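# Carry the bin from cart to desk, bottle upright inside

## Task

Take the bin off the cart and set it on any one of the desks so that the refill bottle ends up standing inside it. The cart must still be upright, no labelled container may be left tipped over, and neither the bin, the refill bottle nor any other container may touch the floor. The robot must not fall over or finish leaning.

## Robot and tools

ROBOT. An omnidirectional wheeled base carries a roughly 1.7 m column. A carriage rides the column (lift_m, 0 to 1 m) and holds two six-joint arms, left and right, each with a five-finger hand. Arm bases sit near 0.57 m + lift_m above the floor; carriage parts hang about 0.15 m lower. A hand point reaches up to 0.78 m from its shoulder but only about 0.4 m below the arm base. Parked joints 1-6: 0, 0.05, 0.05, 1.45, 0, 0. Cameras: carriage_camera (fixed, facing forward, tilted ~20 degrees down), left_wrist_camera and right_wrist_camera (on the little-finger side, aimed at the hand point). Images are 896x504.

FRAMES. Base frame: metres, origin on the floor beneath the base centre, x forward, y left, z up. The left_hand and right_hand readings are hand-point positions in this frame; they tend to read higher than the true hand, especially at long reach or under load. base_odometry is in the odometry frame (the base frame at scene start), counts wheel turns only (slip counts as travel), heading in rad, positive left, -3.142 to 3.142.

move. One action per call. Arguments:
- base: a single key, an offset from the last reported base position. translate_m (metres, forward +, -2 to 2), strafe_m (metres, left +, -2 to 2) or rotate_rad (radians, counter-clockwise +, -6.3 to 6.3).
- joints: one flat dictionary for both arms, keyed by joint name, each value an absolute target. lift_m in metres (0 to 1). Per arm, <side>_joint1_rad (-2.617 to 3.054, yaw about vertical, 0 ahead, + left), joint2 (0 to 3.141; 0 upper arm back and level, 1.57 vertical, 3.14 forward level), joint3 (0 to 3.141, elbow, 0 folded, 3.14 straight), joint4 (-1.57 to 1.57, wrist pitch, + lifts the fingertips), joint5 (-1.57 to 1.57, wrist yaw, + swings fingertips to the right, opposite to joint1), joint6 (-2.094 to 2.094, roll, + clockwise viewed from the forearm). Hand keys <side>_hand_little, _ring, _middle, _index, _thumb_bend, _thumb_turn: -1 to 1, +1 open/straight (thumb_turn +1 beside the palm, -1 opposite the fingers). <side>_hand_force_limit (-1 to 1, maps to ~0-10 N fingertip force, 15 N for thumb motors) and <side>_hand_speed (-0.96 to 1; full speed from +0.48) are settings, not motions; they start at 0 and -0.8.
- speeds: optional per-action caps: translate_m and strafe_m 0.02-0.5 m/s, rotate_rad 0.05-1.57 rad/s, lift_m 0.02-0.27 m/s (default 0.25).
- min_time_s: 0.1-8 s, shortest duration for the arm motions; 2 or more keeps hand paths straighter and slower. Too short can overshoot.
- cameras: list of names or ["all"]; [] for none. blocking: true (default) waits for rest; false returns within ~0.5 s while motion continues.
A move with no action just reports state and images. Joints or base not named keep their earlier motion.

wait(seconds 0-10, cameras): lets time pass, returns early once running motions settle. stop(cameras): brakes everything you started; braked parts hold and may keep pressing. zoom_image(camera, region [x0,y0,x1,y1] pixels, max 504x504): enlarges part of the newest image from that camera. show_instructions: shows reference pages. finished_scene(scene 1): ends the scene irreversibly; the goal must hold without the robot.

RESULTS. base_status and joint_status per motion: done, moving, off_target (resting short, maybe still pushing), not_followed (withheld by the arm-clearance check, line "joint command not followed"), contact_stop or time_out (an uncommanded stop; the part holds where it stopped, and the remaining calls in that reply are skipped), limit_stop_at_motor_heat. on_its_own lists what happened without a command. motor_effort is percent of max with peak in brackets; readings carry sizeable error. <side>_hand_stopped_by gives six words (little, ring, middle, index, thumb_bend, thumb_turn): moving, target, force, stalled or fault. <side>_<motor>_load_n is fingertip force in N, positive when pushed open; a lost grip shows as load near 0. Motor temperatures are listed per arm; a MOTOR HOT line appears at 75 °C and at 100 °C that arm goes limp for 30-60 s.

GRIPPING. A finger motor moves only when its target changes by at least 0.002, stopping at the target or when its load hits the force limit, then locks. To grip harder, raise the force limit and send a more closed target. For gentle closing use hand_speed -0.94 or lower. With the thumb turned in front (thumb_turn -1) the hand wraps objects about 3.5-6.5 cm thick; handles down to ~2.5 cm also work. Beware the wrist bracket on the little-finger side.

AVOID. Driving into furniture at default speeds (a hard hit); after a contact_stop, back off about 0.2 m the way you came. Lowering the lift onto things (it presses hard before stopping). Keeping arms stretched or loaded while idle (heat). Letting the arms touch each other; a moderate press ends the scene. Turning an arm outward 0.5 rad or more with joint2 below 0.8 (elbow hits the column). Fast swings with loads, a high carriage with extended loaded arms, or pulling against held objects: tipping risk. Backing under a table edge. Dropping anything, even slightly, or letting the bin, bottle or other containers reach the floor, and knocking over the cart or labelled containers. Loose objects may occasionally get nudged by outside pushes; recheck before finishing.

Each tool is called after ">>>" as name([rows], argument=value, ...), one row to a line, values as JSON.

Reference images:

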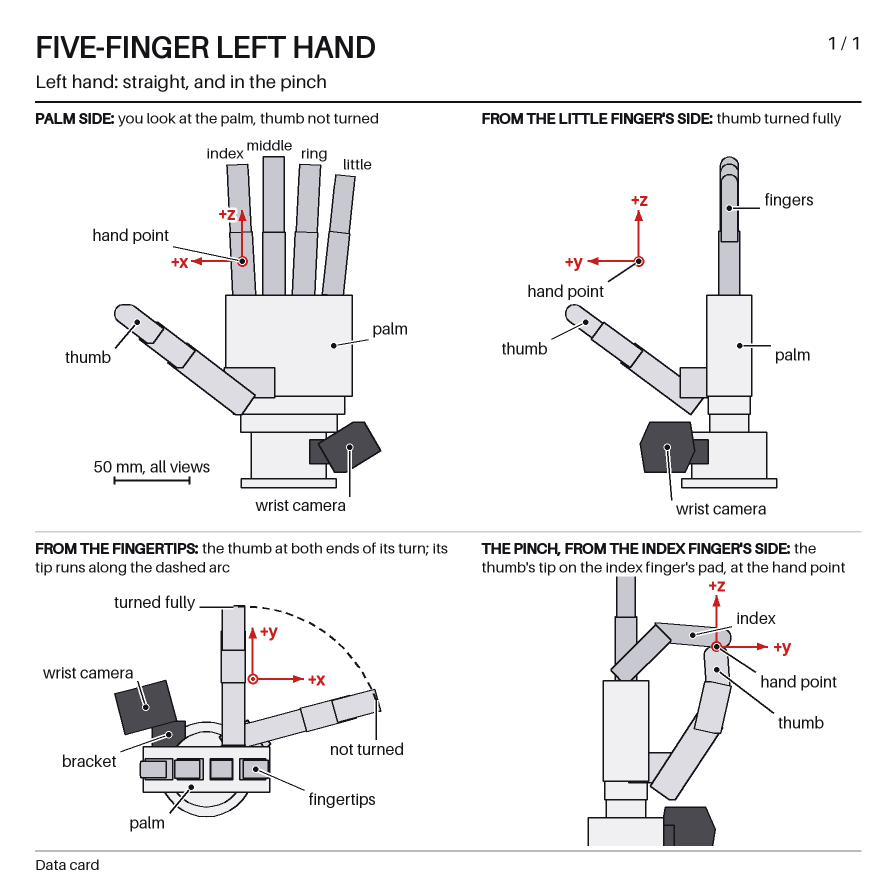

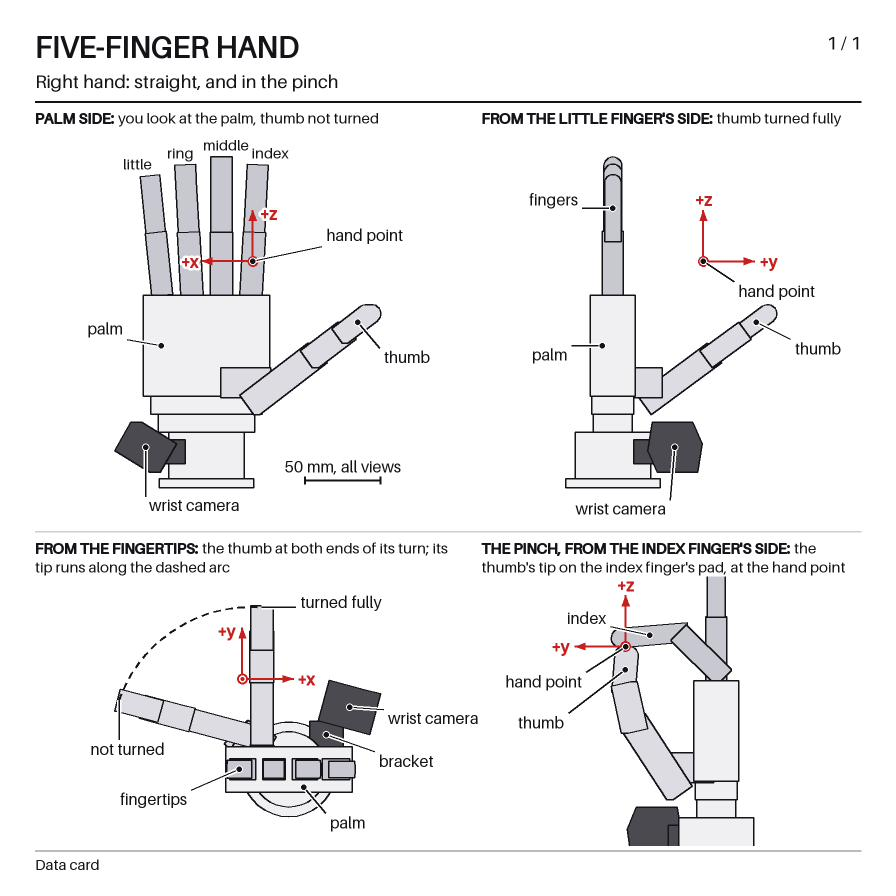

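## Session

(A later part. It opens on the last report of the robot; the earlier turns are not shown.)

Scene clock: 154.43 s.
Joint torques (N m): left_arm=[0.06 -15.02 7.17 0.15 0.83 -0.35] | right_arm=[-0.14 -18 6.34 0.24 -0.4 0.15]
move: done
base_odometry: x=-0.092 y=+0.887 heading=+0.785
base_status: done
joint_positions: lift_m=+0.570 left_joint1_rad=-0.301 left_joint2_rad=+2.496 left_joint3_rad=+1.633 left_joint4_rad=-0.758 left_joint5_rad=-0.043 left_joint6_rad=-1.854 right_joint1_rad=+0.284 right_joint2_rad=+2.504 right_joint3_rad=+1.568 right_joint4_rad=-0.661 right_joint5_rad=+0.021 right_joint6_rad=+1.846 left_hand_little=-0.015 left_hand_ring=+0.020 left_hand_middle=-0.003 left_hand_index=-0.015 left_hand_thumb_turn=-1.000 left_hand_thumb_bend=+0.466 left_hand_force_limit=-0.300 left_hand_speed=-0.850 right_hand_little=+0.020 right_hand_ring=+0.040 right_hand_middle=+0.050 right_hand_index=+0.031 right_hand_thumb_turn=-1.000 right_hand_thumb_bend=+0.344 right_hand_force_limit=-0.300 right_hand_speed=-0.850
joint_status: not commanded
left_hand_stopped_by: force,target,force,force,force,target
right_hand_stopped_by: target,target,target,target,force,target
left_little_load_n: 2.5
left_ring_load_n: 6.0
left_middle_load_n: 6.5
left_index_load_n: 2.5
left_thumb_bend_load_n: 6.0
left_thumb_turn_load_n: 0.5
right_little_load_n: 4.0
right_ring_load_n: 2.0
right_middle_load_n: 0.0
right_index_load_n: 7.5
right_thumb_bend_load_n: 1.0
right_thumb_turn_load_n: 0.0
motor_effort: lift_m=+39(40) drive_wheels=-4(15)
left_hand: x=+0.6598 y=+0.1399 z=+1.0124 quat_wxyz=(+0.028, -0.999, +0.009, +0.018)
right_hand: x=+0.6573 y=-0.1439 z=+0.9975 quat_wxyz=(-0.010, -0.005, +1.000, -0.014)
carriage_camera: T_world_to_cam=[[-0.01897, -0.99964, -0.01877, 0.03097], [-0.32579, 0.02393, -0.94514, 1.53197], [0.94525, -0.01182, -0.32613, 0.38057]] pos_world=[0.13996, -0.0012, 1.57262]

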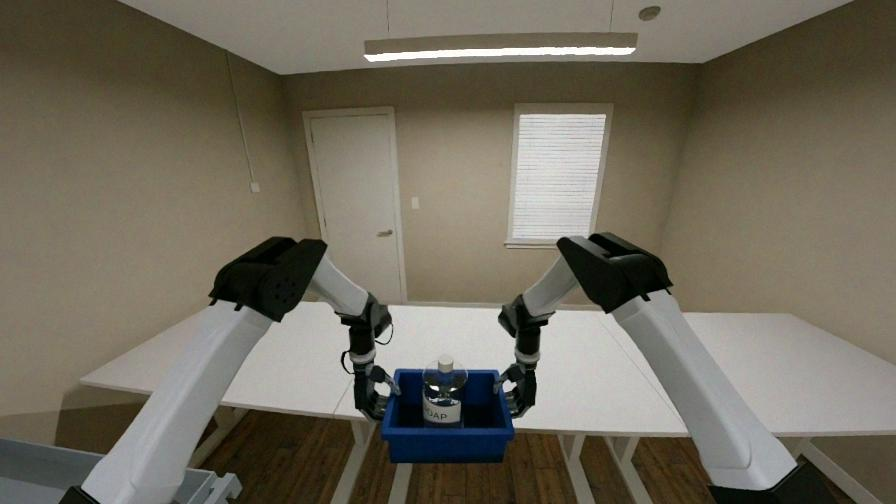

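>>> move(base={"translate_m": 0.28}, speeds={"translate_m": 0.12}, cameras=["carriage_camera"])

>>> move(joints={"lift_m": 0.46}, speeds={"lift_m": 0.05}, cameras=["carriage_camera", "left_wrist_camera", "right_wrist_camera"])

>>> zoom_image(camera="carriage_camera", region=[330, 280, 570, 500])

Scene clock: 158.70 s.
Joint torques (N m): left_arm=[0.02 -15.06 7.17 0.14 0.88 -0.34] | right_arm=[-0.16 -18.15 6.45 0.23 -0.39 0.17]
move: done
base_odometry: x=+0.107 y=+1.084 heading=+0.784
base_status: done
joint_positions: lift_m=+0.570 left_joint1_rad=-0.301 left_joint2_rad=+2.496 left_joint3_rad=+1.633 left_joint4_rad=-0.759 left_joint5_rad=-0.044 left_joint6_rad=-1.854 right_joint1_rad=+0.284 right_joint2_rad=+2.504 right_joint3_rad=+1.566 right_joint4_rad=-0.660 right_joint5_rad=+0.022 right_joint6_rad=+1.846 left_hand_little=-0.015 left_hand_ring=+0.020 left_hand_middle=-0.003 left_hand_index=-0.015 left_hand_thumb_turn=-1.000 left_hand_thumb_bend=+0.466 left_hand_force_limit=-0.300 left_hand_speed=-0.850 right_hand_little=+0.020 right_hand_ring=+0.040 right_hand_middle=+0.050 right_hand_index=+0.031 right_hand_thumb_turn=-1.000 right_hand_thumb_bend=+0.344 right_hand_force_limit=-0.300 right_hand_speed=-0.850
joint_status: not commanded
left_hand_stopped_by: force,target,force,force,force,target
right_hand_stopped_by: target,target,target,target,force,target
left_little_load_n: 3.0
left_ring_load_n: 6.0
left_middle_load_n: 6.5
left_index_load_n: 2.5
left_thumb_bend_load_n: 6.0
left_thumb_turn_load_n: 0.5
right_little_load_n: 4.0
right_ring_load_n: 2.0
right_middle_load_n: 0.0
right_index_load_n: 7.5
right_thumb_bend_load_n: 1.0
right_thumb_turn_load_n: 0.0
motor_effort: lift_m=+40(40) drive_wheels=-3(13)
left_hand: x=+0.6596 y=+0.1401 z=+1.0124 quat_wxyz=(+0.028, -0.999, +0.009, +0.018)
right_hand: x=+0.6571 y=-0.1441 z=+0.9973 quat_wxyz=(-0.010, -0.005, +1.000, -0.014)
carriage_camera: T_world_to_cam=[[-0.01897, -0.99964, -0.01877, 0.03097], [-0.32579, 0.02393, -0.94514, 1.53197], [0.94525, -0.01182, -0.32613, 0.38057]] pos_world=[0.13996, -0.0012, 1.57262]

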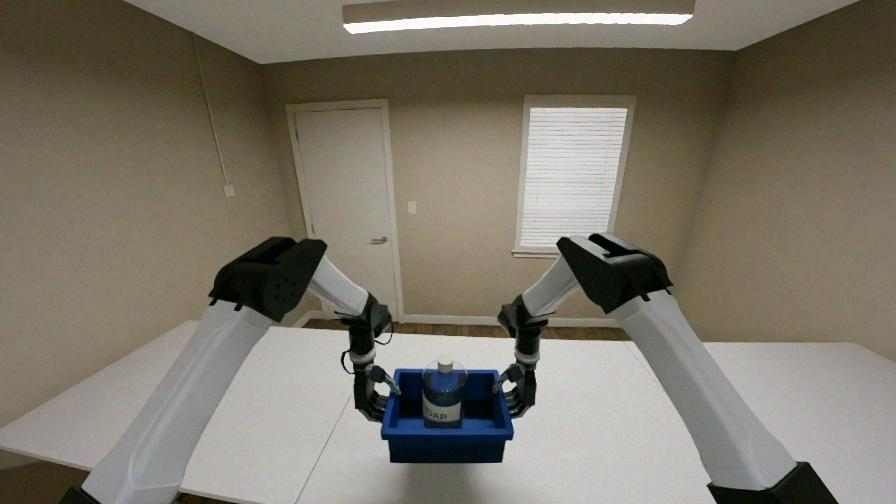

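Scene clock: 161.23 s.
Joint torques (N m): left_arm=[0.13 -15.35 7.2 0.16 0.87 -0.35] | right_arm=[-0.23 -18.13 6.63 0.24 -0.39 0.16]
Motor temperatures (°C): left_arm=[28 55 37 33 27 27] | right_arm=[25 50 32 32 28 29]
move: done
base_odometry: x=+0.107 y=+1.084 heading=+0.784
base_status: not commanded
joint_positions: lift_m=+0.460 left_joint1_rad=-0.301 left_joint2_rad=+2.499 left_joint3_rad=+1.632 left_joint4_rad=-0.758 left_joint5_rad=-0.043 left_joint6_rad=-1.854 right_joint1_rad=+0.284 right_joint2_rad=+2.504 right_joint3_rad=+1.565 right_joint4_rad=-0.662 right_joint5_rad=+0.022 right_joint6_rad=+1.846 left_hand_little=-0.015 left_hand_ring=+0.020 left_hand_middle=-0.003 left_hand_index=-0.015 left_hand_thumb_turn=-1.000 left_hand_thumb_bend=+0.466 left_hand_force_limit=-0.300 left_hand_speed=-0.850 right_hand_little=+0.020 right_hand_ring=+0.040 right_hand_middle=+0.050 right_hand_index=+0.031 right_hand_thumb_turn=-1.000 right_hand_thumb_bend=+0.344 right_hand_force_limit=-0.300 right_hand_speed=-0.850
joint_status: all done
left_hand_stopped_by: force,target,force,force,force,target
right_hand_stopped_by: target,target,target,target,force,target
left_little_load_n: 3.5
left_ring_load_n: 6.5
left_middle_load_n: 6.5
left_index_load_n: 2.0
left_thumb_bend_load_n: 5.5
left_thumb_turn_load_n: 0.0
right_little_load_n: 3.5
right_ring_load_n: 2.5
right_middle_load_n: 0.0
right_index_load_n: 8.0
right_thumb_bend_load_n: 1.0
right_thumb_turn_load_n: 0.5
motor_effort: lift_m=+41(45) drive_wheels=-5(8)
left_hand: x=+0.6584 y=+0.1404 z=+0.9004 quat_wxyz=(+0.029, -0.999, +0.009, +0.020)
right_hand: x=+0.6560 y=-0.1446 z=+0.8867 quat_wxyz=(-0.012, -0.005, +1.000, -0.015)
carriage_camera: T_world_to_cam=[[-0.01897, -0.99964, -0.01877, 0.0289], [-0.32579, 0.02393, -0.94514, 1.42791], [0.94525, -0.01182, -0.32613, 0.34466]] pos_world=[0.13996, -0.0012, 1.46252]
left_wrist_camera: T_world_to_cam=[[0.2859, 0.95763, 0.03466, -0.34862], [0.8247, -0.26431, 0.50001, -0.95999], [0.48799, -0.11437, -0.86533, 0.58925]] pos_world=[0.60383, 0.1475, 1.00198]
right_wrist_camera: T_world_to_cam=[[-0.29343, 0.95309, -0.07422, 0.40052], [0.82397, 0.29152, 0.4859, -0.93235], [0.48474, 0.08142, -0.87086, 0.58427]] pos_world=[0.60253, -0.15751, 0.99156]

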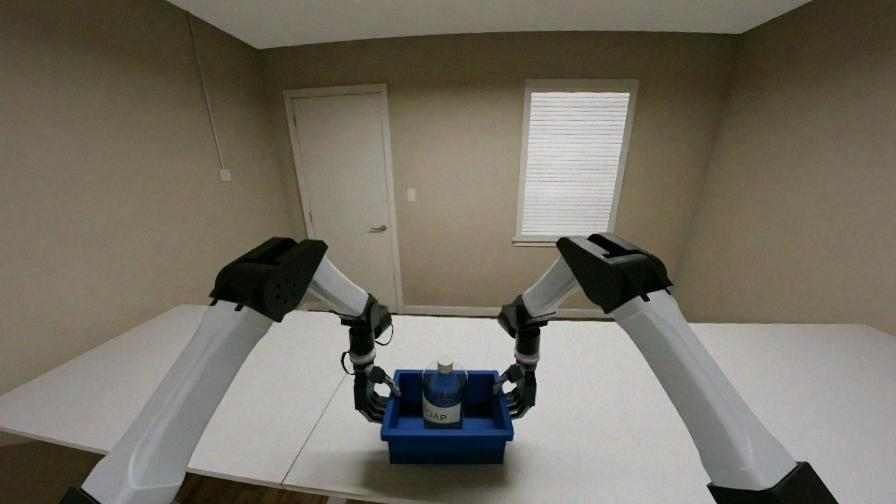

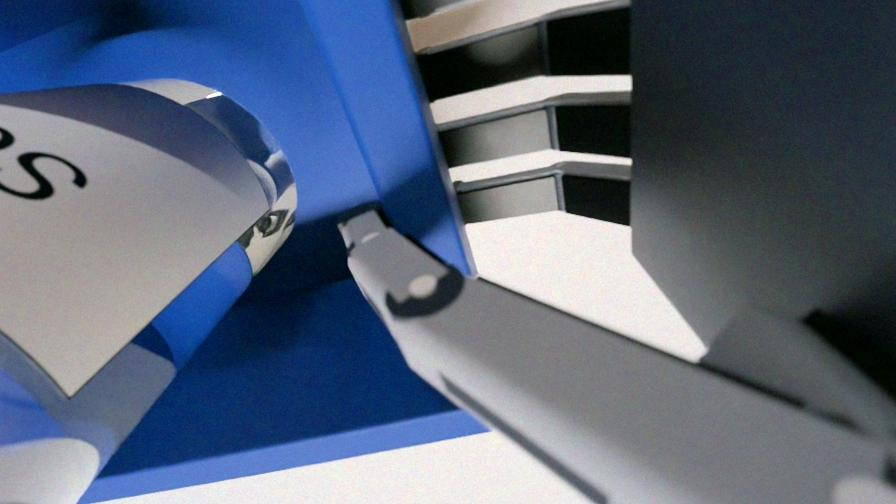

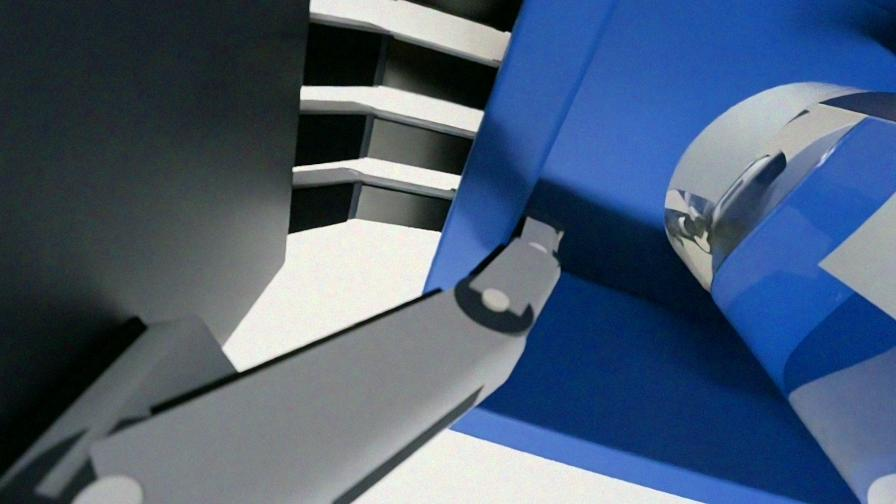

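Scaled by 2.100 from the camera's image (finer frame: 1280x720).

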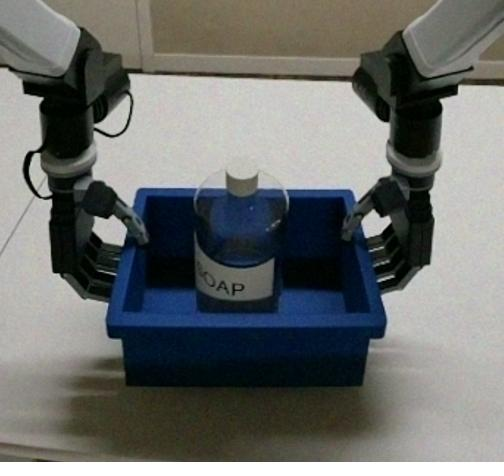

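>>> move(base={"translate_m": 0.07}, speeds={"translate_m": 0.06})

>>> move(joints={"lift_m": 0.42}, speeds={"lift_m": 0.03}, cameras=["carriage_camera"])

>>> zoom_image(camera="carriage_camera", region=[330, 280, 570, 500])

Scene clock: 163.47 s.
Joint torques (N m): left_arm=[0.01 -15.39 7.25 0.11 0.86 -0.33] | right_arm=[-0.18 -18.1 6.68 0.25 -0.41 0.16]
Motor temperatures (°C): left_arm=[28 57 37 33 27 27] | right_arm=[25 50 32 32 28 29]
move: done
base_odometry: x=+0.156 y=+1.134 heading=+0.784
base_status: done
joint_positions: lift_m=+0.460 left_joint1_rad=-0.301 left_joint2_rad=+2.499 left_joint3_rad=+1.632 left_joint4_rad=-0.757 left_joint5_rad=-0.043 left_joint6_rad=-1.854 right_joint1_rad=+0.284 right_joint2_rad=+2.504 right_joint3_rad=+1.565 right_joint4_rad=-0.661 right_joint5_rad=+0.023 right_joint6_rad=+1.846 left_hand_little=-0.015 left_hand_ring=+0.020 left_hand_middle=-0.003 left_hand_index=-0.015 left_hand_thumb_turn=-1.000 left_hand_thumb_bend=+0.466 left_hand_force_limit=-0.300 left_hand_speed=-0.850 right_hand_little=+0.020 right_hand_ring=+0.040 right_hand_middle=+0.050 right_hand_index=+0.031 right_hand_thumb_turn=-1.000 right_hand_thumb_bend=+0.345 right_hand_force_limit=-0.300 right_hand_speed=-0.850
joint_status: not commanded
left_hand_stopped_by: force,target,force,force,force,target
right_hand_stopped_by: target,target,target,target,force,target
left_little_load_n: 3.0
left_ring_load_n: 6.0
left_middle_load_n: 6.5
left_index_load_n: 2.0
left_thumb_bend_load_n: 5.5
left_thumb_turn_load_n: 0.0
right_little_load_n: 3.5
right_ring_load_n: 2.0
right_middle_load_n: 0.0
right_index_load_n: 8.0
right_thumb_bend_load_n: 1.0
right_thumb_turn_load_n: 0.5
motor_effort: lift_m=+40(41) drive_wheels=-8(13)
left_hand: x=+0.6588 y=+0.1401 z=+0.9005 quat_wxyz=(+0.028, -0.999, +0.009, +0.019)
right_hand: x=+0.6563 y=-0.1446 z=+0.8868 quat_wxyz=(-0.011, -0.005, +1.000, -0.015)
pictures: none

Scene clock: 165.10 s.
Joint torques (N m): left_arm=[0.05 -15.39 7.19 0.12 0.89 -0.33] | right_arm=[-0.21 -16.59 6.61 0.39 -0.35 0.16]
Motor temperatures (°C): left_arm=[28 58 37 33 27 27] | right_arm=[25 50 32 32 28 29]
move: done
base_odometry: x=+0.156 y=+1.134 heading=+0.784
base_status: not commanded
joint_positions: lift_m=+0.420 left_joint1_rad=-0.301 left_joint2_rad=+2.499 left_joint3_rad=+1.632 left_joint4_rad=-0.757 left_joint5_rad=-0.047 left_joint6_rad=-1.854 right_joint1_rad=+0.284 right_joint2_rad=+2.489 right_joint3_rad=+1.565 right_joint4_rad=-0.674 right_joint5_rad=+0.018 right_joint6_rad=+1.846 left_hand_little=-0.015 left_hand_ring=+0.021 left_hand_middle=-0.003 left_hand_index=-0.015 left_hand_thumb_turn=-1.000 left_hand_thumb_bend=+0.466 left_hand_force_limit=-0.300 left_hand_speed=-0.850 right_hand_little=+0.020 right_hand_ring=+0.040 right_hand_middle=+0.050 right_hand_index=+0.030 right_hand_thumb_turn=-1.000 right_hand_thumb_bend=+0.346 right_hand_force_limit=-0.300 right_hand_speed=-0.850
joint_status: all done
left_hand_stopped_by: force,target,force,force,force,target
right_hand_stopped_by: target,target,target,target,force,target
left_little_load_n: 4.0
left_ring_load_n: 6.5
left_middle_load_n: 3.5
left_index_load_n: 0.0
left_thumb_bend_load_n: 2.0
left_thumb_turn_load_n: 0.0
right_little_load_n: 2.0
right_ring_load_n: 0.0
right_middle_load_n: 1.0
right_index_load_n: 0.0
right_thumb_bend_load_n: 7.0
right_thumb_turn_load_n: 1.0
motor_effort: lift_m=+38(41) drive_wheels=-3(7)
left_hand: x=+0.6591 y=+0.1410 z=+0.8605 quat_wxyz=(+0.030, -0.999, +0.009, +0.019)
right_hand: x=+0.6566 y=-0.1435 z=+0.8536 quat_wxyz=(-0.011, -0.004, +1.000, -0.012)
carriage_camera: T_world_to_cam=[[-0.01897, -0.99964, -0.01877, 0.02815], [-0.32579, 0.02393, -0.94514, 1.39029], [0.94525, -0.01182, -0.32613, 0.33168]] pos_world=[0.13996, -0.0012, 1.42272]

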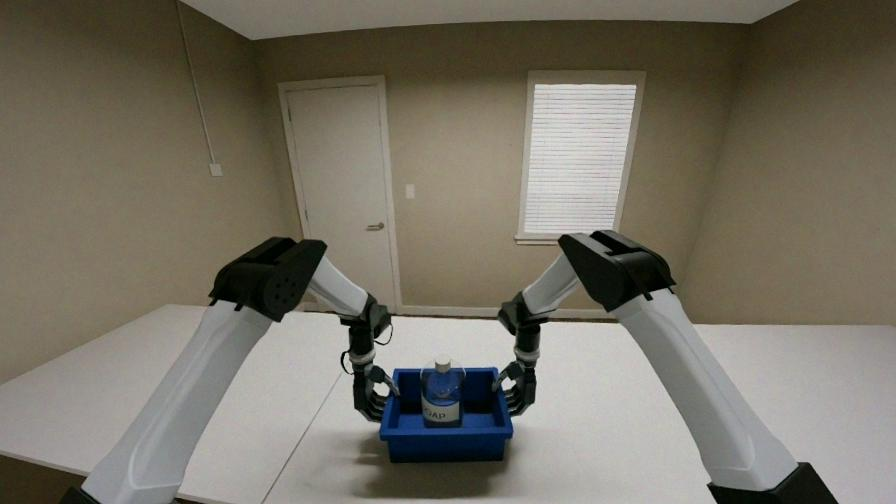

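Scaled by 2.100 from the camera's image (finer frame: 1280x720).

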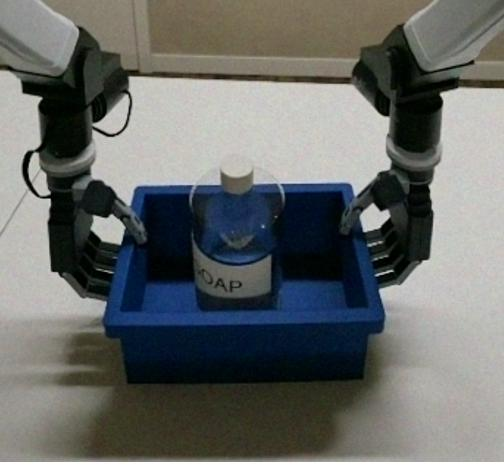

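>>> move(joints={"left_joint2_rad": 2.485, "lift_m": 0.418}, min_time_s=2, speeds={"lift_m": 0.02}, cameras=["carriage_camera"])

>>> zoom_image(camera="carriage_camera", region=[330, 280, 570, 500])

Scene clock: 167.80 s.
Joint torques (N m): left_arm=[-0.05 -12.48 7.25 0.13 0.89 -0.33] | right_arm=[-0.2 -16.1 6.72 0.45 -0.36 0.16]
Motor temperatures (°C): left_arm=[28 58 37 33 27 27] | right_arm=[25 51 33 32 28 29]
move: done
base_odometry: x=+0.156 y=+1.134 heading=+0.784
base_status: not commanded
joint_positions: lift_m=+0.418 left_joint1_rad=-0.300 left_joint2_rad=+2.501 left_joint3_rad=+1.632 left_joint4_rad=-0.757 left_joint5_rad=-0.048 left_joint6_rad=-1.854 right_joint1_rad=+0.284 right_joint2_rad=+2.484 right_joint3_rad=+1.565 right_joint4_rad=-0.677 right_joint5_rad=+0.018 right_joint6_rad=+1.846 left_hand_little=-0.015 left_hand_ring=+0.021 left_hand_middle=-0.003 left_hand_index=-0.015 left_hand_thumb_turn=-1.000 left_hand_thumb_bend=+0.465 left_hand_force_limit=-0.300 left_hand_speed=-0.850 right_hand_little=+0.020 right_hand_ring=+0.040 right_hand_middle=+0.050 right_hand_index=+0.030 right_hand_thumb_turn=-1.000 right_hand_thumb_bend=+0.346 right_hand_force_limit=-0.300 right_hand_speed=-0.850
joint_status: all done
left_hand_stopped_by: force,target,force,force,force,target
right_hand_stopped_by: target,target,target,target,force,target
left_little_load_n: 2.5
left_ring_load_n: 5.0
left_middle_load_n: 2.5
left_index_load_n: 0.0
left_thumb_bend_load_n: 1.5
left_thumb_turn_load_n: 0.0
right_little_load_n: 1.5
right_ring_load_n: 0.5
right_middle_load_n: 1.0
right_index_load_n: 0.5
right_thumb_bend_load_n: 8.5
right_thumb_turn_load_n: 1.5
motor_effort: lift_m=+37(38) drive_wheels=+6(7)
left_hand: x=+0.6589 y=+0.1414 z=+0.8580 quat_wxyz=(+0.031, -0.999, +0.009, +0.019)
right_hand: x=+0.6570 y=-0.1434 z=+0.8536 quat_wxyz=(-0.010, -0.004, +1.000, -0.012)
carriage_camera: T_world_to_cam=[[-0.01897, -0.99964, -0.01877, 0.02812], [-0.32579, 0.02393, -0.94514, 1.3885], [0.94525, -0.01182, -0.32613, 0.33106]] pos_world=[0.13996, -0.0012, 1.42082]

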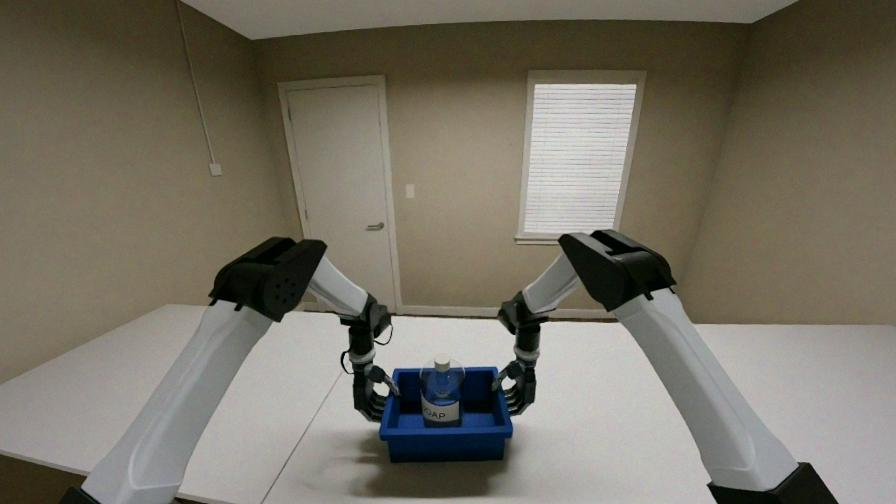

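Scaled by 2.100 from the camera's image (finer frame: 1280x720).

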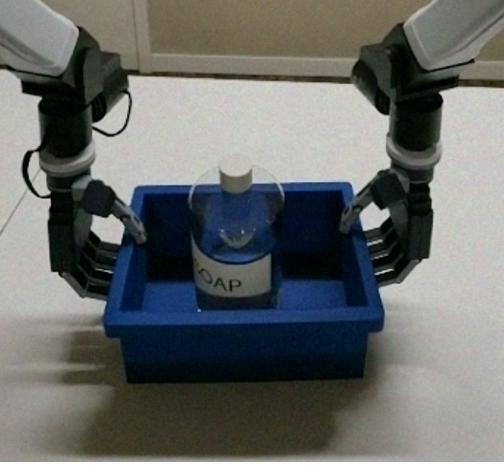

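>>> move(joints={"left_joint2_rad": 2.515}, min_time_s=2, cameras=["carriage_camera"])

>>> zoom_image(camera="carriage_camera", region=[370, 380, 530, 500])

Scene clock: 170.83 s.
Joint torques (N m): left_arm=[-0.14 -10.28 7.24 0.12 0.88 -0.33] | right_arm=[-0.16 -16.12 6.72 0.45 -0.36 0.16]
Motor temperatures (°C): left_arm=[28 58 37 33 27 27] | right_arm=[25 52 33 32 28 29]
move: done
base_odometry: x=+0.156 y=+1.134 heading=+0.784
base_status: not commanded
joint_positions: lift_m=+0.418 left_joint1_rad=-0.299 left_joint2_rad=+2.504 left_joint3_rad=+1.632 left_joint4_rad=-0.757 left_joint5_rad=-0.045 left_joint6_rad=-1.854 right_joint1_rad=+0.284 right_joint2_rad=+2.484 right_joint3_rad=+1.565 right_joint4_rad=-0.677 right_joint5_rad=+0.018 right_joint6_rad=+1.846 left_hand_little=-0.015 left_hand_ring=+0.020 left_hand_middle=-0.003 left_hand_index=-0.015 left_hand_thumb_turn=-1.000 left_hand_thumb_bend=+0.466 left_hand_force_limit=-0.300 left_hand_speed=-0.850 right_hand_little=+0.020 right_hand_ring=+0.040 right_hand_middle=+0.050 right_hand_index=+0.030 right_hand_thumb_turn=-1.000 right_hand_thumb_bend=+0.346 right_hand_force_limit=-0.300 right_hand_speed=-0.850
joint_status: all done
left_hand_stopped_by: force,target,force,force,force,target
right_hand_stopped_by: target,target,target,target,force,target
left_little_load_n: 1.5
left_ring_load_n: 3.0
left_middle_load_n: 1.0
left_index_load_n: 0.0
left_thumb_bend_load_n: 3.5
left_thumb_turn_load_n: 0.0
right_little_load_n: 1.5
right_ring_load_n: 0.0
right_middle_load_n: 1.0
right_index_load_n: 0.0
right_thumb_bend_load_n: 8.5
right_thumb_turn_load_n: 2.0
motor_effort: lift_m=+37(38) drive_wheels=+0(10)
left_hand: x=+0.6581 y=+0.1418 z=+0.8564 quat_wxyz=(+0.030, -0.999, +0.008, +0.021)
right_hand: x=+0.6570 y=-0.1434 z=+0.8536 quat_wxyz=(-0.010, -0.004, +1.000, -0.012)
carriage_camera: T_world_to_cam=[[-0.01897, -0.99964, -0.01877, 0.02812], [-0.32579, 0.02393, -0.94514, 1.3885], [0.94525, -0.01182, -0.32613, 0.33106]] pos_world=[0.13996, -0.0012, 1.42082]

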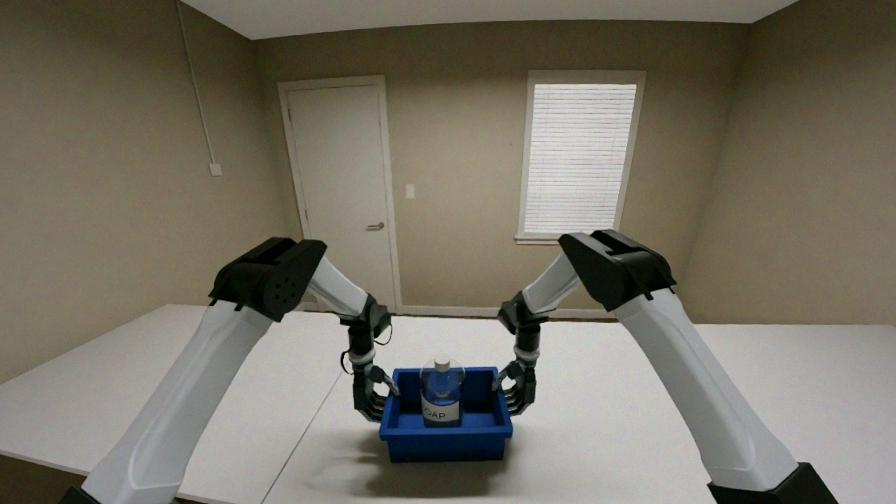

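Scaled by 3.150 from the camera's image (finer frame: 1280x720).

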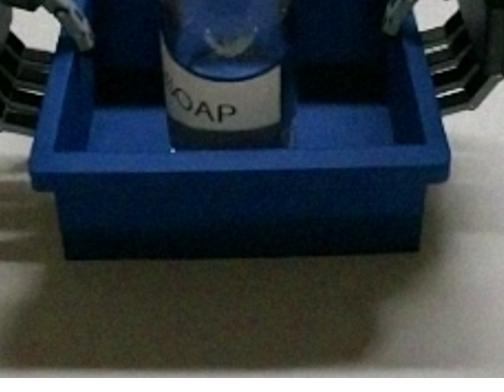

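>>> move(joints={"right_joint2_rad": 2.485, "left_joint5_rad": -0.04, "right_joint5_rad": 0.015}, min_time_s=1.5)

>>> move(joints={"left_hand_thumb_bend": 1, "right_hand_thumb_bend": 1}, cameras=["carriage_camera", "left_wrist_camera", "right_wrist_camera"])

>>> zoom_image(camera="carriage_camera", region=[330, 280, 570, 500])

Scene clock: 175.13 s.
Joint torques (N m): left_arm=[-0.09 -10.28 7.24 0.12 0.22 -0.34] | right_arm=[-0.17 -12.78 6.61 0.43 -0.01 0.17]
Motor temperatures (°C): left_arm=[28 57 37 33 27 27] | right_arm=[25 53 33 32 28 29]
move: done
base_odometry: x=+0.156 y=+1.134 heading=+0.784
base_status: not commanded
joint_positions: lift_m=+0.418 left_joint1_rad=-0.299 left_joint2_rad=+2.504 left_joint3_rad=+1.632 left_joint4_rad=-0.757 left_joint5_rad=-0.049 left_joint6_rad=-1.854 right_joint1_rad=+0.284 right_joint2_rad=+2.484 right_joint3_rad=+1.565 right_joint4_rad=-0.677 right_joint5_rad=+0.022 right_joint6_rad=+1.846 left_hand_little=-0.015 left_hand_ring=+0.020 left_hand_middle=-0.003 left_hand_index=-0.015 left_hand_thumb_turn=-1.000 left_hand_thumb_bend=+0.466 left_hand_force_limit=-0.300 left_hand_speed=-0.850 right_hand_little=+0.020 right_hand_ring=+0.040 right_hand_middle=+0.050 right_hand_index=+0.030 right_hand_thumb_turn=-1.000 right_hand_thumb_bend=+0.346 right_hand_force_limit=-0.300 right_hand_speed=-0.850
joint_status: all done
left_hand_stopped_by: force,target,force,force,force,target
right_hand_stopped_by: target,target,target,target,force,target
left_little_load_n: 1.0
left_ring_load_n: 3.0
left_middle_load_n: 1.0
left_index_load_n: 0.0
left_thumb_bend_load_n: 3.5
left_thumb_turn_load_n: -0.5
right_little_load_n: 1.5
right_ring_load_n: 0.0
right_middle_load_n: 0.5
right_index_load_n: 0.0
right_thumb_bend_load_n: 8.0
right_thumb_turn_load_n: 2.0
motor_effort: lift_m=+38(38) drive_wheels=-2(9)
left_hand: x=+0.6583 y=+0.1426 z=+0.8563 quat_wxyz=(+0.032, -0.999, +0.008, +0.021)
right_hand: x=+0.6572 y=-0.1441 z=+0.8534 quat_wxyz=(-0.010, -0.005, +1.000, -0.014)
pictures: none

Scene clock: 178.67 s.
Joint torques (N m): left_arm=[-0.13 -10.47 7.24 0.12 0.22 -0.32] | right_arm=[-0.17 -12.79 6.75 0.42 -0.03 0.15]
Motor temperatures (°C): left_arm=[28 56 37 33 27 27] | right_arm=[25 54 33 32 28 29]
move: done
base_odometry: x=+0.156 y=+1.134 heading=+0.784
base_status: not commanded
joint_positions: lift_m=+0.418 left_joint1_rad=-0.299 left_joint2_rad=+2.506 left_joint3_rad=+1.632 left_joint4_rad=-0.757 left_joint5_rad=-0.050 left_joint6_rad=-1.857 right_joint1_rad=+0.284 right_joint2_rad=+2.484 right_joint3_rad=+1.565 right_joint4_rad=-0.677 right_joint5_rad=+0.022 right_joint6_rad=+1.846 left_hand_little=-0.015 left_hand_ring=+0.020 left_hand_middle=-0.003 left_hand_index=-0.015 left_hand_thumb_turn=-1.000 left_hand_thumb_bend=+1.000 left_hand_force_limit=-0.300 left_hand_speed=-0.850 right_hand_little=+0.020 right_hand_ring=+0.040 right_hand_middle=+0.050 right_hand_index=+0.030 right_hand_thumb_turn=-1.000 right_hand_thumb_bend=+1.000 right_hand_force_limit=-0.300 right_hand_speed=-0.850
joint_status: all done
left_hand_stopped_by: force,target,force,force,target,target
right_hand_stopped_by: target,target,target,target,target,target
left_little_load_n: 0.0
left_ring_load_n: 0.0
left_middle_load_n: 0.0
left_index_load_n: 0.0
left_thumb_bend_load_n: 0.0
left_thumb_turn_load_n: 0.0
right_little_load_n: 0.5
right_ring_load_n: 0.0
right_middle_load_n: 0.0
right_index_load_n: 0.0
right_thumb_bend_load_n: 0.0
right_thumb_turn_load_n: 0.0
motor_effort: lift_m=+37(38) drive_wheels=-4(9)
left_hand: x=+0.6580 y=+0.1429 z=+0.8554 quat_wxyz=(+0.032, -0.999, +0.007, +0.022)
right_hand: x=+0.6572 y=-0.1441 z=+0.8534 quat_wxyz=(-0.009, -0.005, +1.000, -0.014)
carriage_camera: T_world_to_cam=[[-0.01897, -0.99964, -0.01877, 0.02812], [-0.32579, 0.02393, -0.94514, 1.3885], [0.94525, -0.01182, -0.32613, 0.33106]] pos_world=[0.13996, -0.0012, 1.42082]
left_wrist_camera: T_world_to_cam=[[0.28153, 0.95868, 0.04098, -0.352], [0.82746, -0.26417, 0.49551, -0.93436], [0.48586, -0.10559, -0.86764, 0.55287]] pos_world=[0.60363, 0.149, 0.9571]
right_wrist_camera: T_world_to_cam=[[-0.29304, 0.95324, -0.07388, 0.3975], [0.82192, 0.29064, 0.48987, -0.91936], [0.48844, 0.08282, -0.86866, 0.55054]] pos_world=[0.60323, -0.15731, 0.95797]

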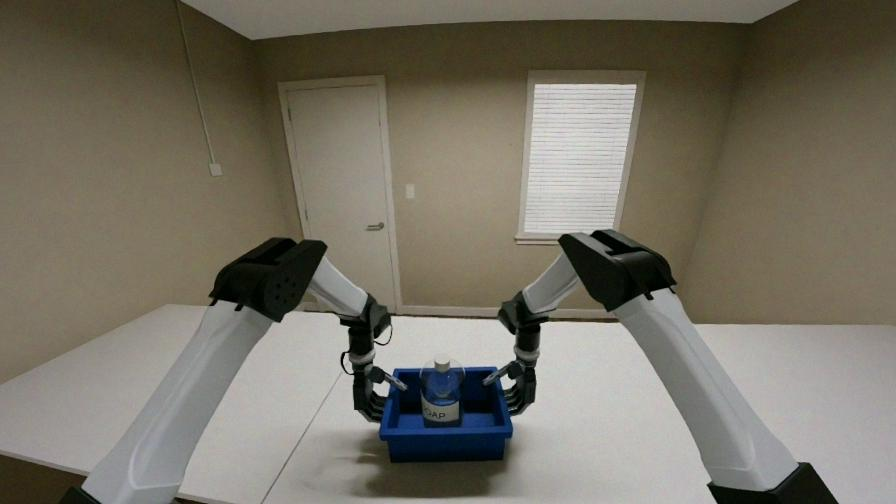

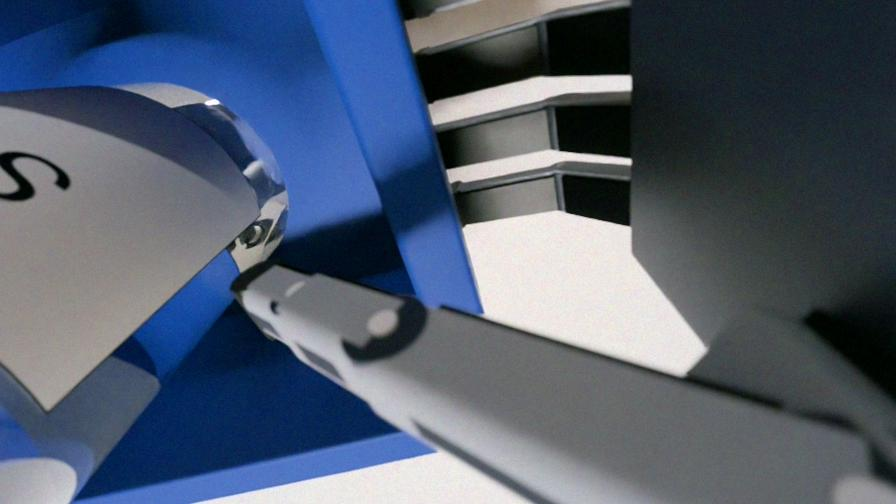

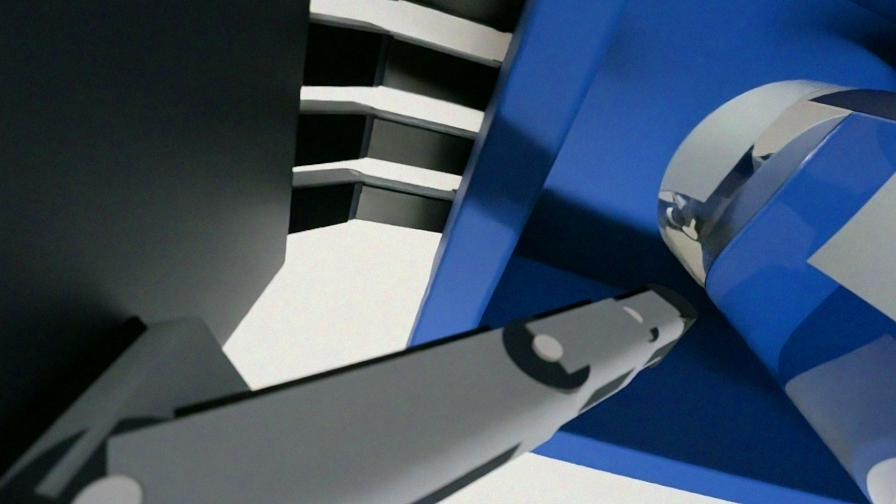

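Scaled by 2.100 from the camera's image (finer frame: 1280x720).

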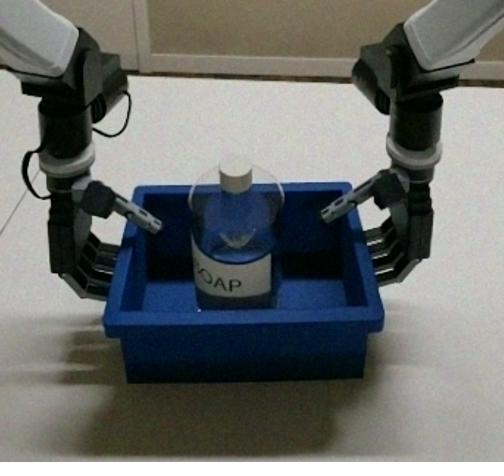

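>>> move(joints={"left_hand_little": 1, "left_hand_ring": 1, "left_hand_middle": 1, "left_hand_index": 1, "right_hand_little": 1, "right_hand_ring": 1, "right_hand_middle": 1, "right_hand_index": 1}, cameras=["left_wrist_camera", "right_wrist_camera"])

Scene clock: 181.80 s.
Joint torques (N m): left_arm=[-0.09 -10.39 7.25 0.13 0.19 -0.28] | right_arm=[-0.17 -12.75 6.74 0.43 -0.01 0.16]
Motor temperatures (°C): left_arm=[28 55 37 33 27 27] | right_arm=[25 54 33 32 28 29]
move: done
base_odometry: x=+0.156 y=+1.134 heading=+0.784
base_status: not commanded
joint_positions: lift_m=+0.418 left_joint1_rad=-0.299 left_joint2_rad=+2.506 left_joint3_rad=+1.632 left_joint4_rad=-0.757 left_joint5_rad=-0.050 left_joint6_rad=-1.860 right_joint1_rad=+0.284 right_joint2_rad=+2.484 right_joint3_rad=+1.565 right_joint4_rad=-0.675 right_joint5_rad=+0.022 right_joint6_rad=+1.846 left_hand_little=+1.000 left_hand_ring=+1.000 left_hand_middle=+1.000 left_hand_index=+1.000 left_hand_thumb_turn=-1.000 left_hand_thumb_bend=+1.000 left_hand_force_limit=-0.300 left_hand_speed=-0.850 right_hand_little=+1.000 right_hand_ring=+1.000 right_hand_middle=+1.000 right_hand_index=+1.000 right_hand_thumb_turn=-1.000 right_hand_thumb_bend=+1.000 right_hand_force_limit=-0.300 right_hand_speed=-0.850
joint_status: all done
left_hand_stopped_by: target,target,target,target,target,target
right_hand_stopped_by: target,target,target,target,target,target
left_little_load_n: 0.0
left_ring_load_n: 0.0
left_middle_load_n: 0.0
left_index_load_n: 0.0
left_thumb_bend_load_n: 0.0
left_thumb_turn_load_n: 0.0
right_little_load_n: 0.0
right_ring_load_n: 0.0
right_middle_load_n: -0.5
right_index_load_n: 0.0
right_thumb_bend_load_n: 0.0
right_thumb_turn_load_n: 0.0
motor_effort: lift_m=+37(38) drive_wheels=-5(9)
left_hand: x=+0.6581 y=+0.1429 z=+0.8554 quat_wxyz=(+0.032, -0.999, +0.006, +0.022)
right_hand: x=+0.6579 y=-0.1439 z=+0.8535 quat_wxyz=(-0.008, -0.005, +1.000, -0.014)
left_wrist_camera: T_world_to_cam=[[0.27901, 0.95941, 0.04116, -0.35068], [0.82805, -0.26207, 0.49564, -0.93527], [0.48631, -0.1042, -0.86755, 0.55225]] pos_world=[0.60373, 0.14889, 0.95709]
right_wrist_camera: T_world_to_cam=[[-0.29293, 0.95327, -0.07391, 0.3974], [0.82063, 0.29034, 0.49222, -0.92126], [0.49067, 0.08353, -0.86733, 0.54782]] pos_world=[0.60362, -0.15711, 0.95797]

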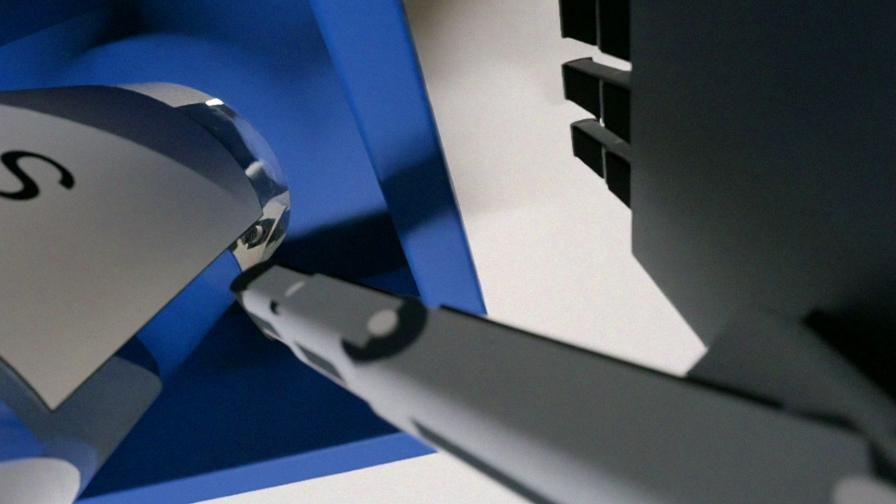

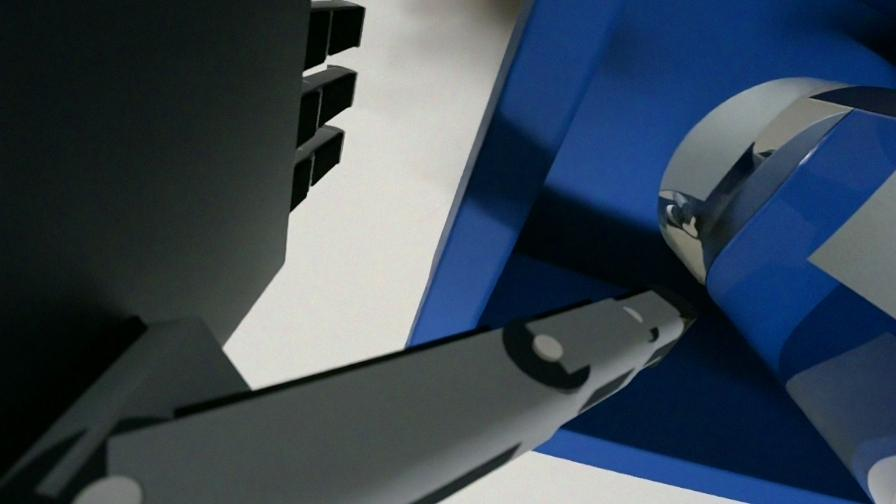

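Released. Raise straight up, then back away.

>>> move(joints={"lift_m": 0.6}, speeds={"lift_m": 0.06}, cameras=["carriage_camera"])

>>> move(base={"translate_m": -0.5}, speeds={"translate_m": 0.2}, cameras=["carriage_camera"])

>>> zoom_image(camera="carriage_camera", region=[330, 250, 570, 430])

Scene clock: 185.43 s.
Joint torques (N m): left_arm=[-0.18 -11.04 6.89 0.14 0.2 -0.29] | right_arm=[-0.13 -12.85 6.41 0.35 0 0.15]
move: done
base_odometry: x=+0.156 y=+1.134 heading=+0.784
base_status: not commanded
joint_positions: lift_m=+0.600 left_joint1_rad=-0.299 left_joint2_rad=+2.514 left_joint3_rad=+1.637 left_joint4_rad=-0.759 left_joint5_rad=-0.050 left_joint6_rad=-1.860 right_joint1_rad=+0.284 right_joint2_rad=+2.485 right_joint3_rad=+1.568 right_joint4_rad=-0.666 right_joint5_rad=+0.022 right_joint6_rad=+1.846 left_hand_little=+1.000 left_hand_ring=+1.000 left_hand_middle=+1.000 left_hand_index=+1.000 left_hand_thumb_turn=-1.000 left_hand_thumb_bend=+1.000 left_hand_force_limit=-0.300 left_hand_speed=-0.850 right_hand_little=+1.000 right_hand_ring=+1.000 right_hand_middle=+1.000 right_hand_index=+1.000 right_hand_thumb_turn=-1.000 right_hand_thumb_bend=+1.000 right_hand_force_limit=-0.300 right_hand_speed=-0.850
joint_status: all done
left_hand_stopped_by: target,target,target,target,target,target
right_hand_stopped_by: target,target,target,target,target,target
left_little_load_n: 0.0
left_ring_load_n: 0.0
left_middle_load_n: 0.0
left_index_load_n: 0.0
left_thumb_bend_load_n: 0.0
left_thumb_turn_load_n: 0.0
right_little_load_n: 0.0
right_ring_load_n: 0.0
right_middle_load_n: 0.0
right_index_load_n: 0.0
right_thumb_bend_load_n: 0.0
right_thumb_turn_load_n: 0.0
motor_effort: lift_m=+35(41) drive_wheels=+3(8)
left_hand: x=+0.6573 y=+0.1432 z=+1.0352 quat_wxyz=(+0.033, -0.999, +0.006, +0.024)
right_hand: x=+0.6614 y=-0.1429 z=+1.0365 quat_wxyz=(-0.003, -0.004, +1.000, -0.012)
carriage_camera: T_world_to_cam=[[-0.01897, -0.99964, -0.01877, 0.03154], [-0.32579, 0.02393, -0.94514, 1.56061], [0.94525, -0.01182, -0.32613, 0.39045]] pos_world=[0.13996, -0.0012, 1.60292]

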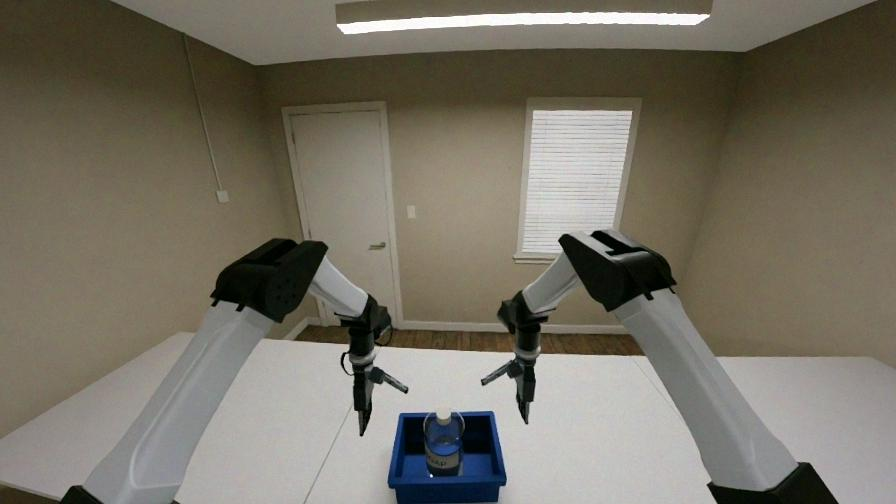

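Scene clock: 189.13 s.
Joint torques (N m): left_arm=[-0.05 -10.99 6.84 0.15 0.18 -0.29] | right_arm=[-0.17 -12.79 6.38 0.35 -0.01 0.16]
move: done
base_odometry: x=-0.198 y=+0.781 heading=+0.784
base_status: done
joint_positions: lift_m=+0.600 left_joint1_rad=-0.299 left_joint2_rad=+2.514 left_joint3_rad=+1.637 left_joint4_rad=-0.761 left_joint5_rad=-0.048 left_joint6_rad=-1.860 right_joint1_rad=+0.284 right_joint2_rad=+2.485 right_joint3_rad=+1.568 right_joint4_rad=-0.665 right_joint5_rad=+0.022 right_joint6_rad=+1.846 left_hand_little=+1.000 left_hand_ring=+1.000 left_hand_middle=+1.000 left_hand_index=+1.000 left_hand_thumb_turn=-1.000 left_hand_thumb_bend=+1.000 left_hand_force_limit=-0.300 left_hand_speed=-0.850 right_hand_little=+1.000 right_hand_ring=+1.000 right_hand_middle=+1.000 right_hand_index=+1.000 right_hand_thumb_turn=-1.000 right_hand_thumb_bend=+1.000 right_hand_force_limit=-0.300 right_hand_speed=-0.850
joint_status: not commanded
left_hand_stopped_by: target,target,target,target,target,target
right_hand_stopped_by: target,target,target,target,target,target
left_little_load_n: 0.0
left_ring_load_n: 0.0
left_middle_load_n: 0.0
left_index_load_n: 0.0
left_thumb_bend_load_n: 0.0
left_thumb_turn_load_n: 0.0
right_little_load_n: 0.0
right_ring_load_n: 0.0
right_middle_load_n: 0.0
right_index_load_n: 0.0
right_thumb_bend_load_n: 0.0
right_thumb_turn_load_n: 0.0
motor_effort: lift_m=+35(36) drive_wheels=+0(14)
left_hand: x=+0.6569 y=+0.1430 z=+1.0353 quat_wxyz=(+0.033, -0.999, +0.006, +0.025)
right_hand: x=+0.6616 y=-0.1429 z=+1.0365 quat_wxyz=(-0.002, -0.004, +1.000, -0.012)
carriage_camera: T_world_to_cam=[[-0.01897, -0.99964, -0.01877, 0.03154], [-0.32579, 0.02393, -0.94514, 1.56061], [0.94525, -0.01182, -0.32613, 0.39045]] pos_world=[0.13996, -0.0012, 1.60292]

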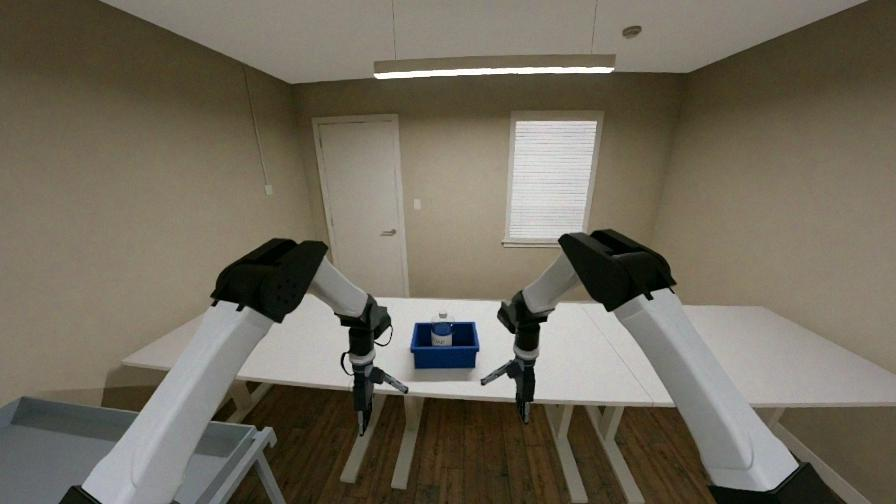

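Scaled by 2.100 from the camera's image (finer frame: 1280x720).

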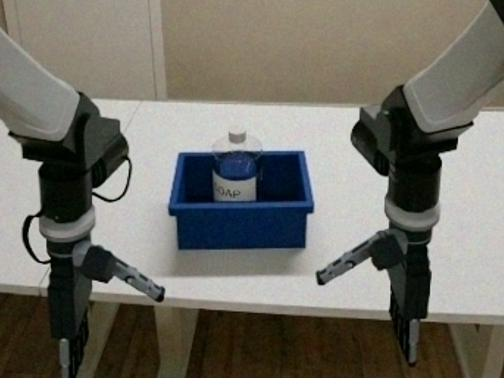

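>>> finished_scene()

The scene is finished: the task was done.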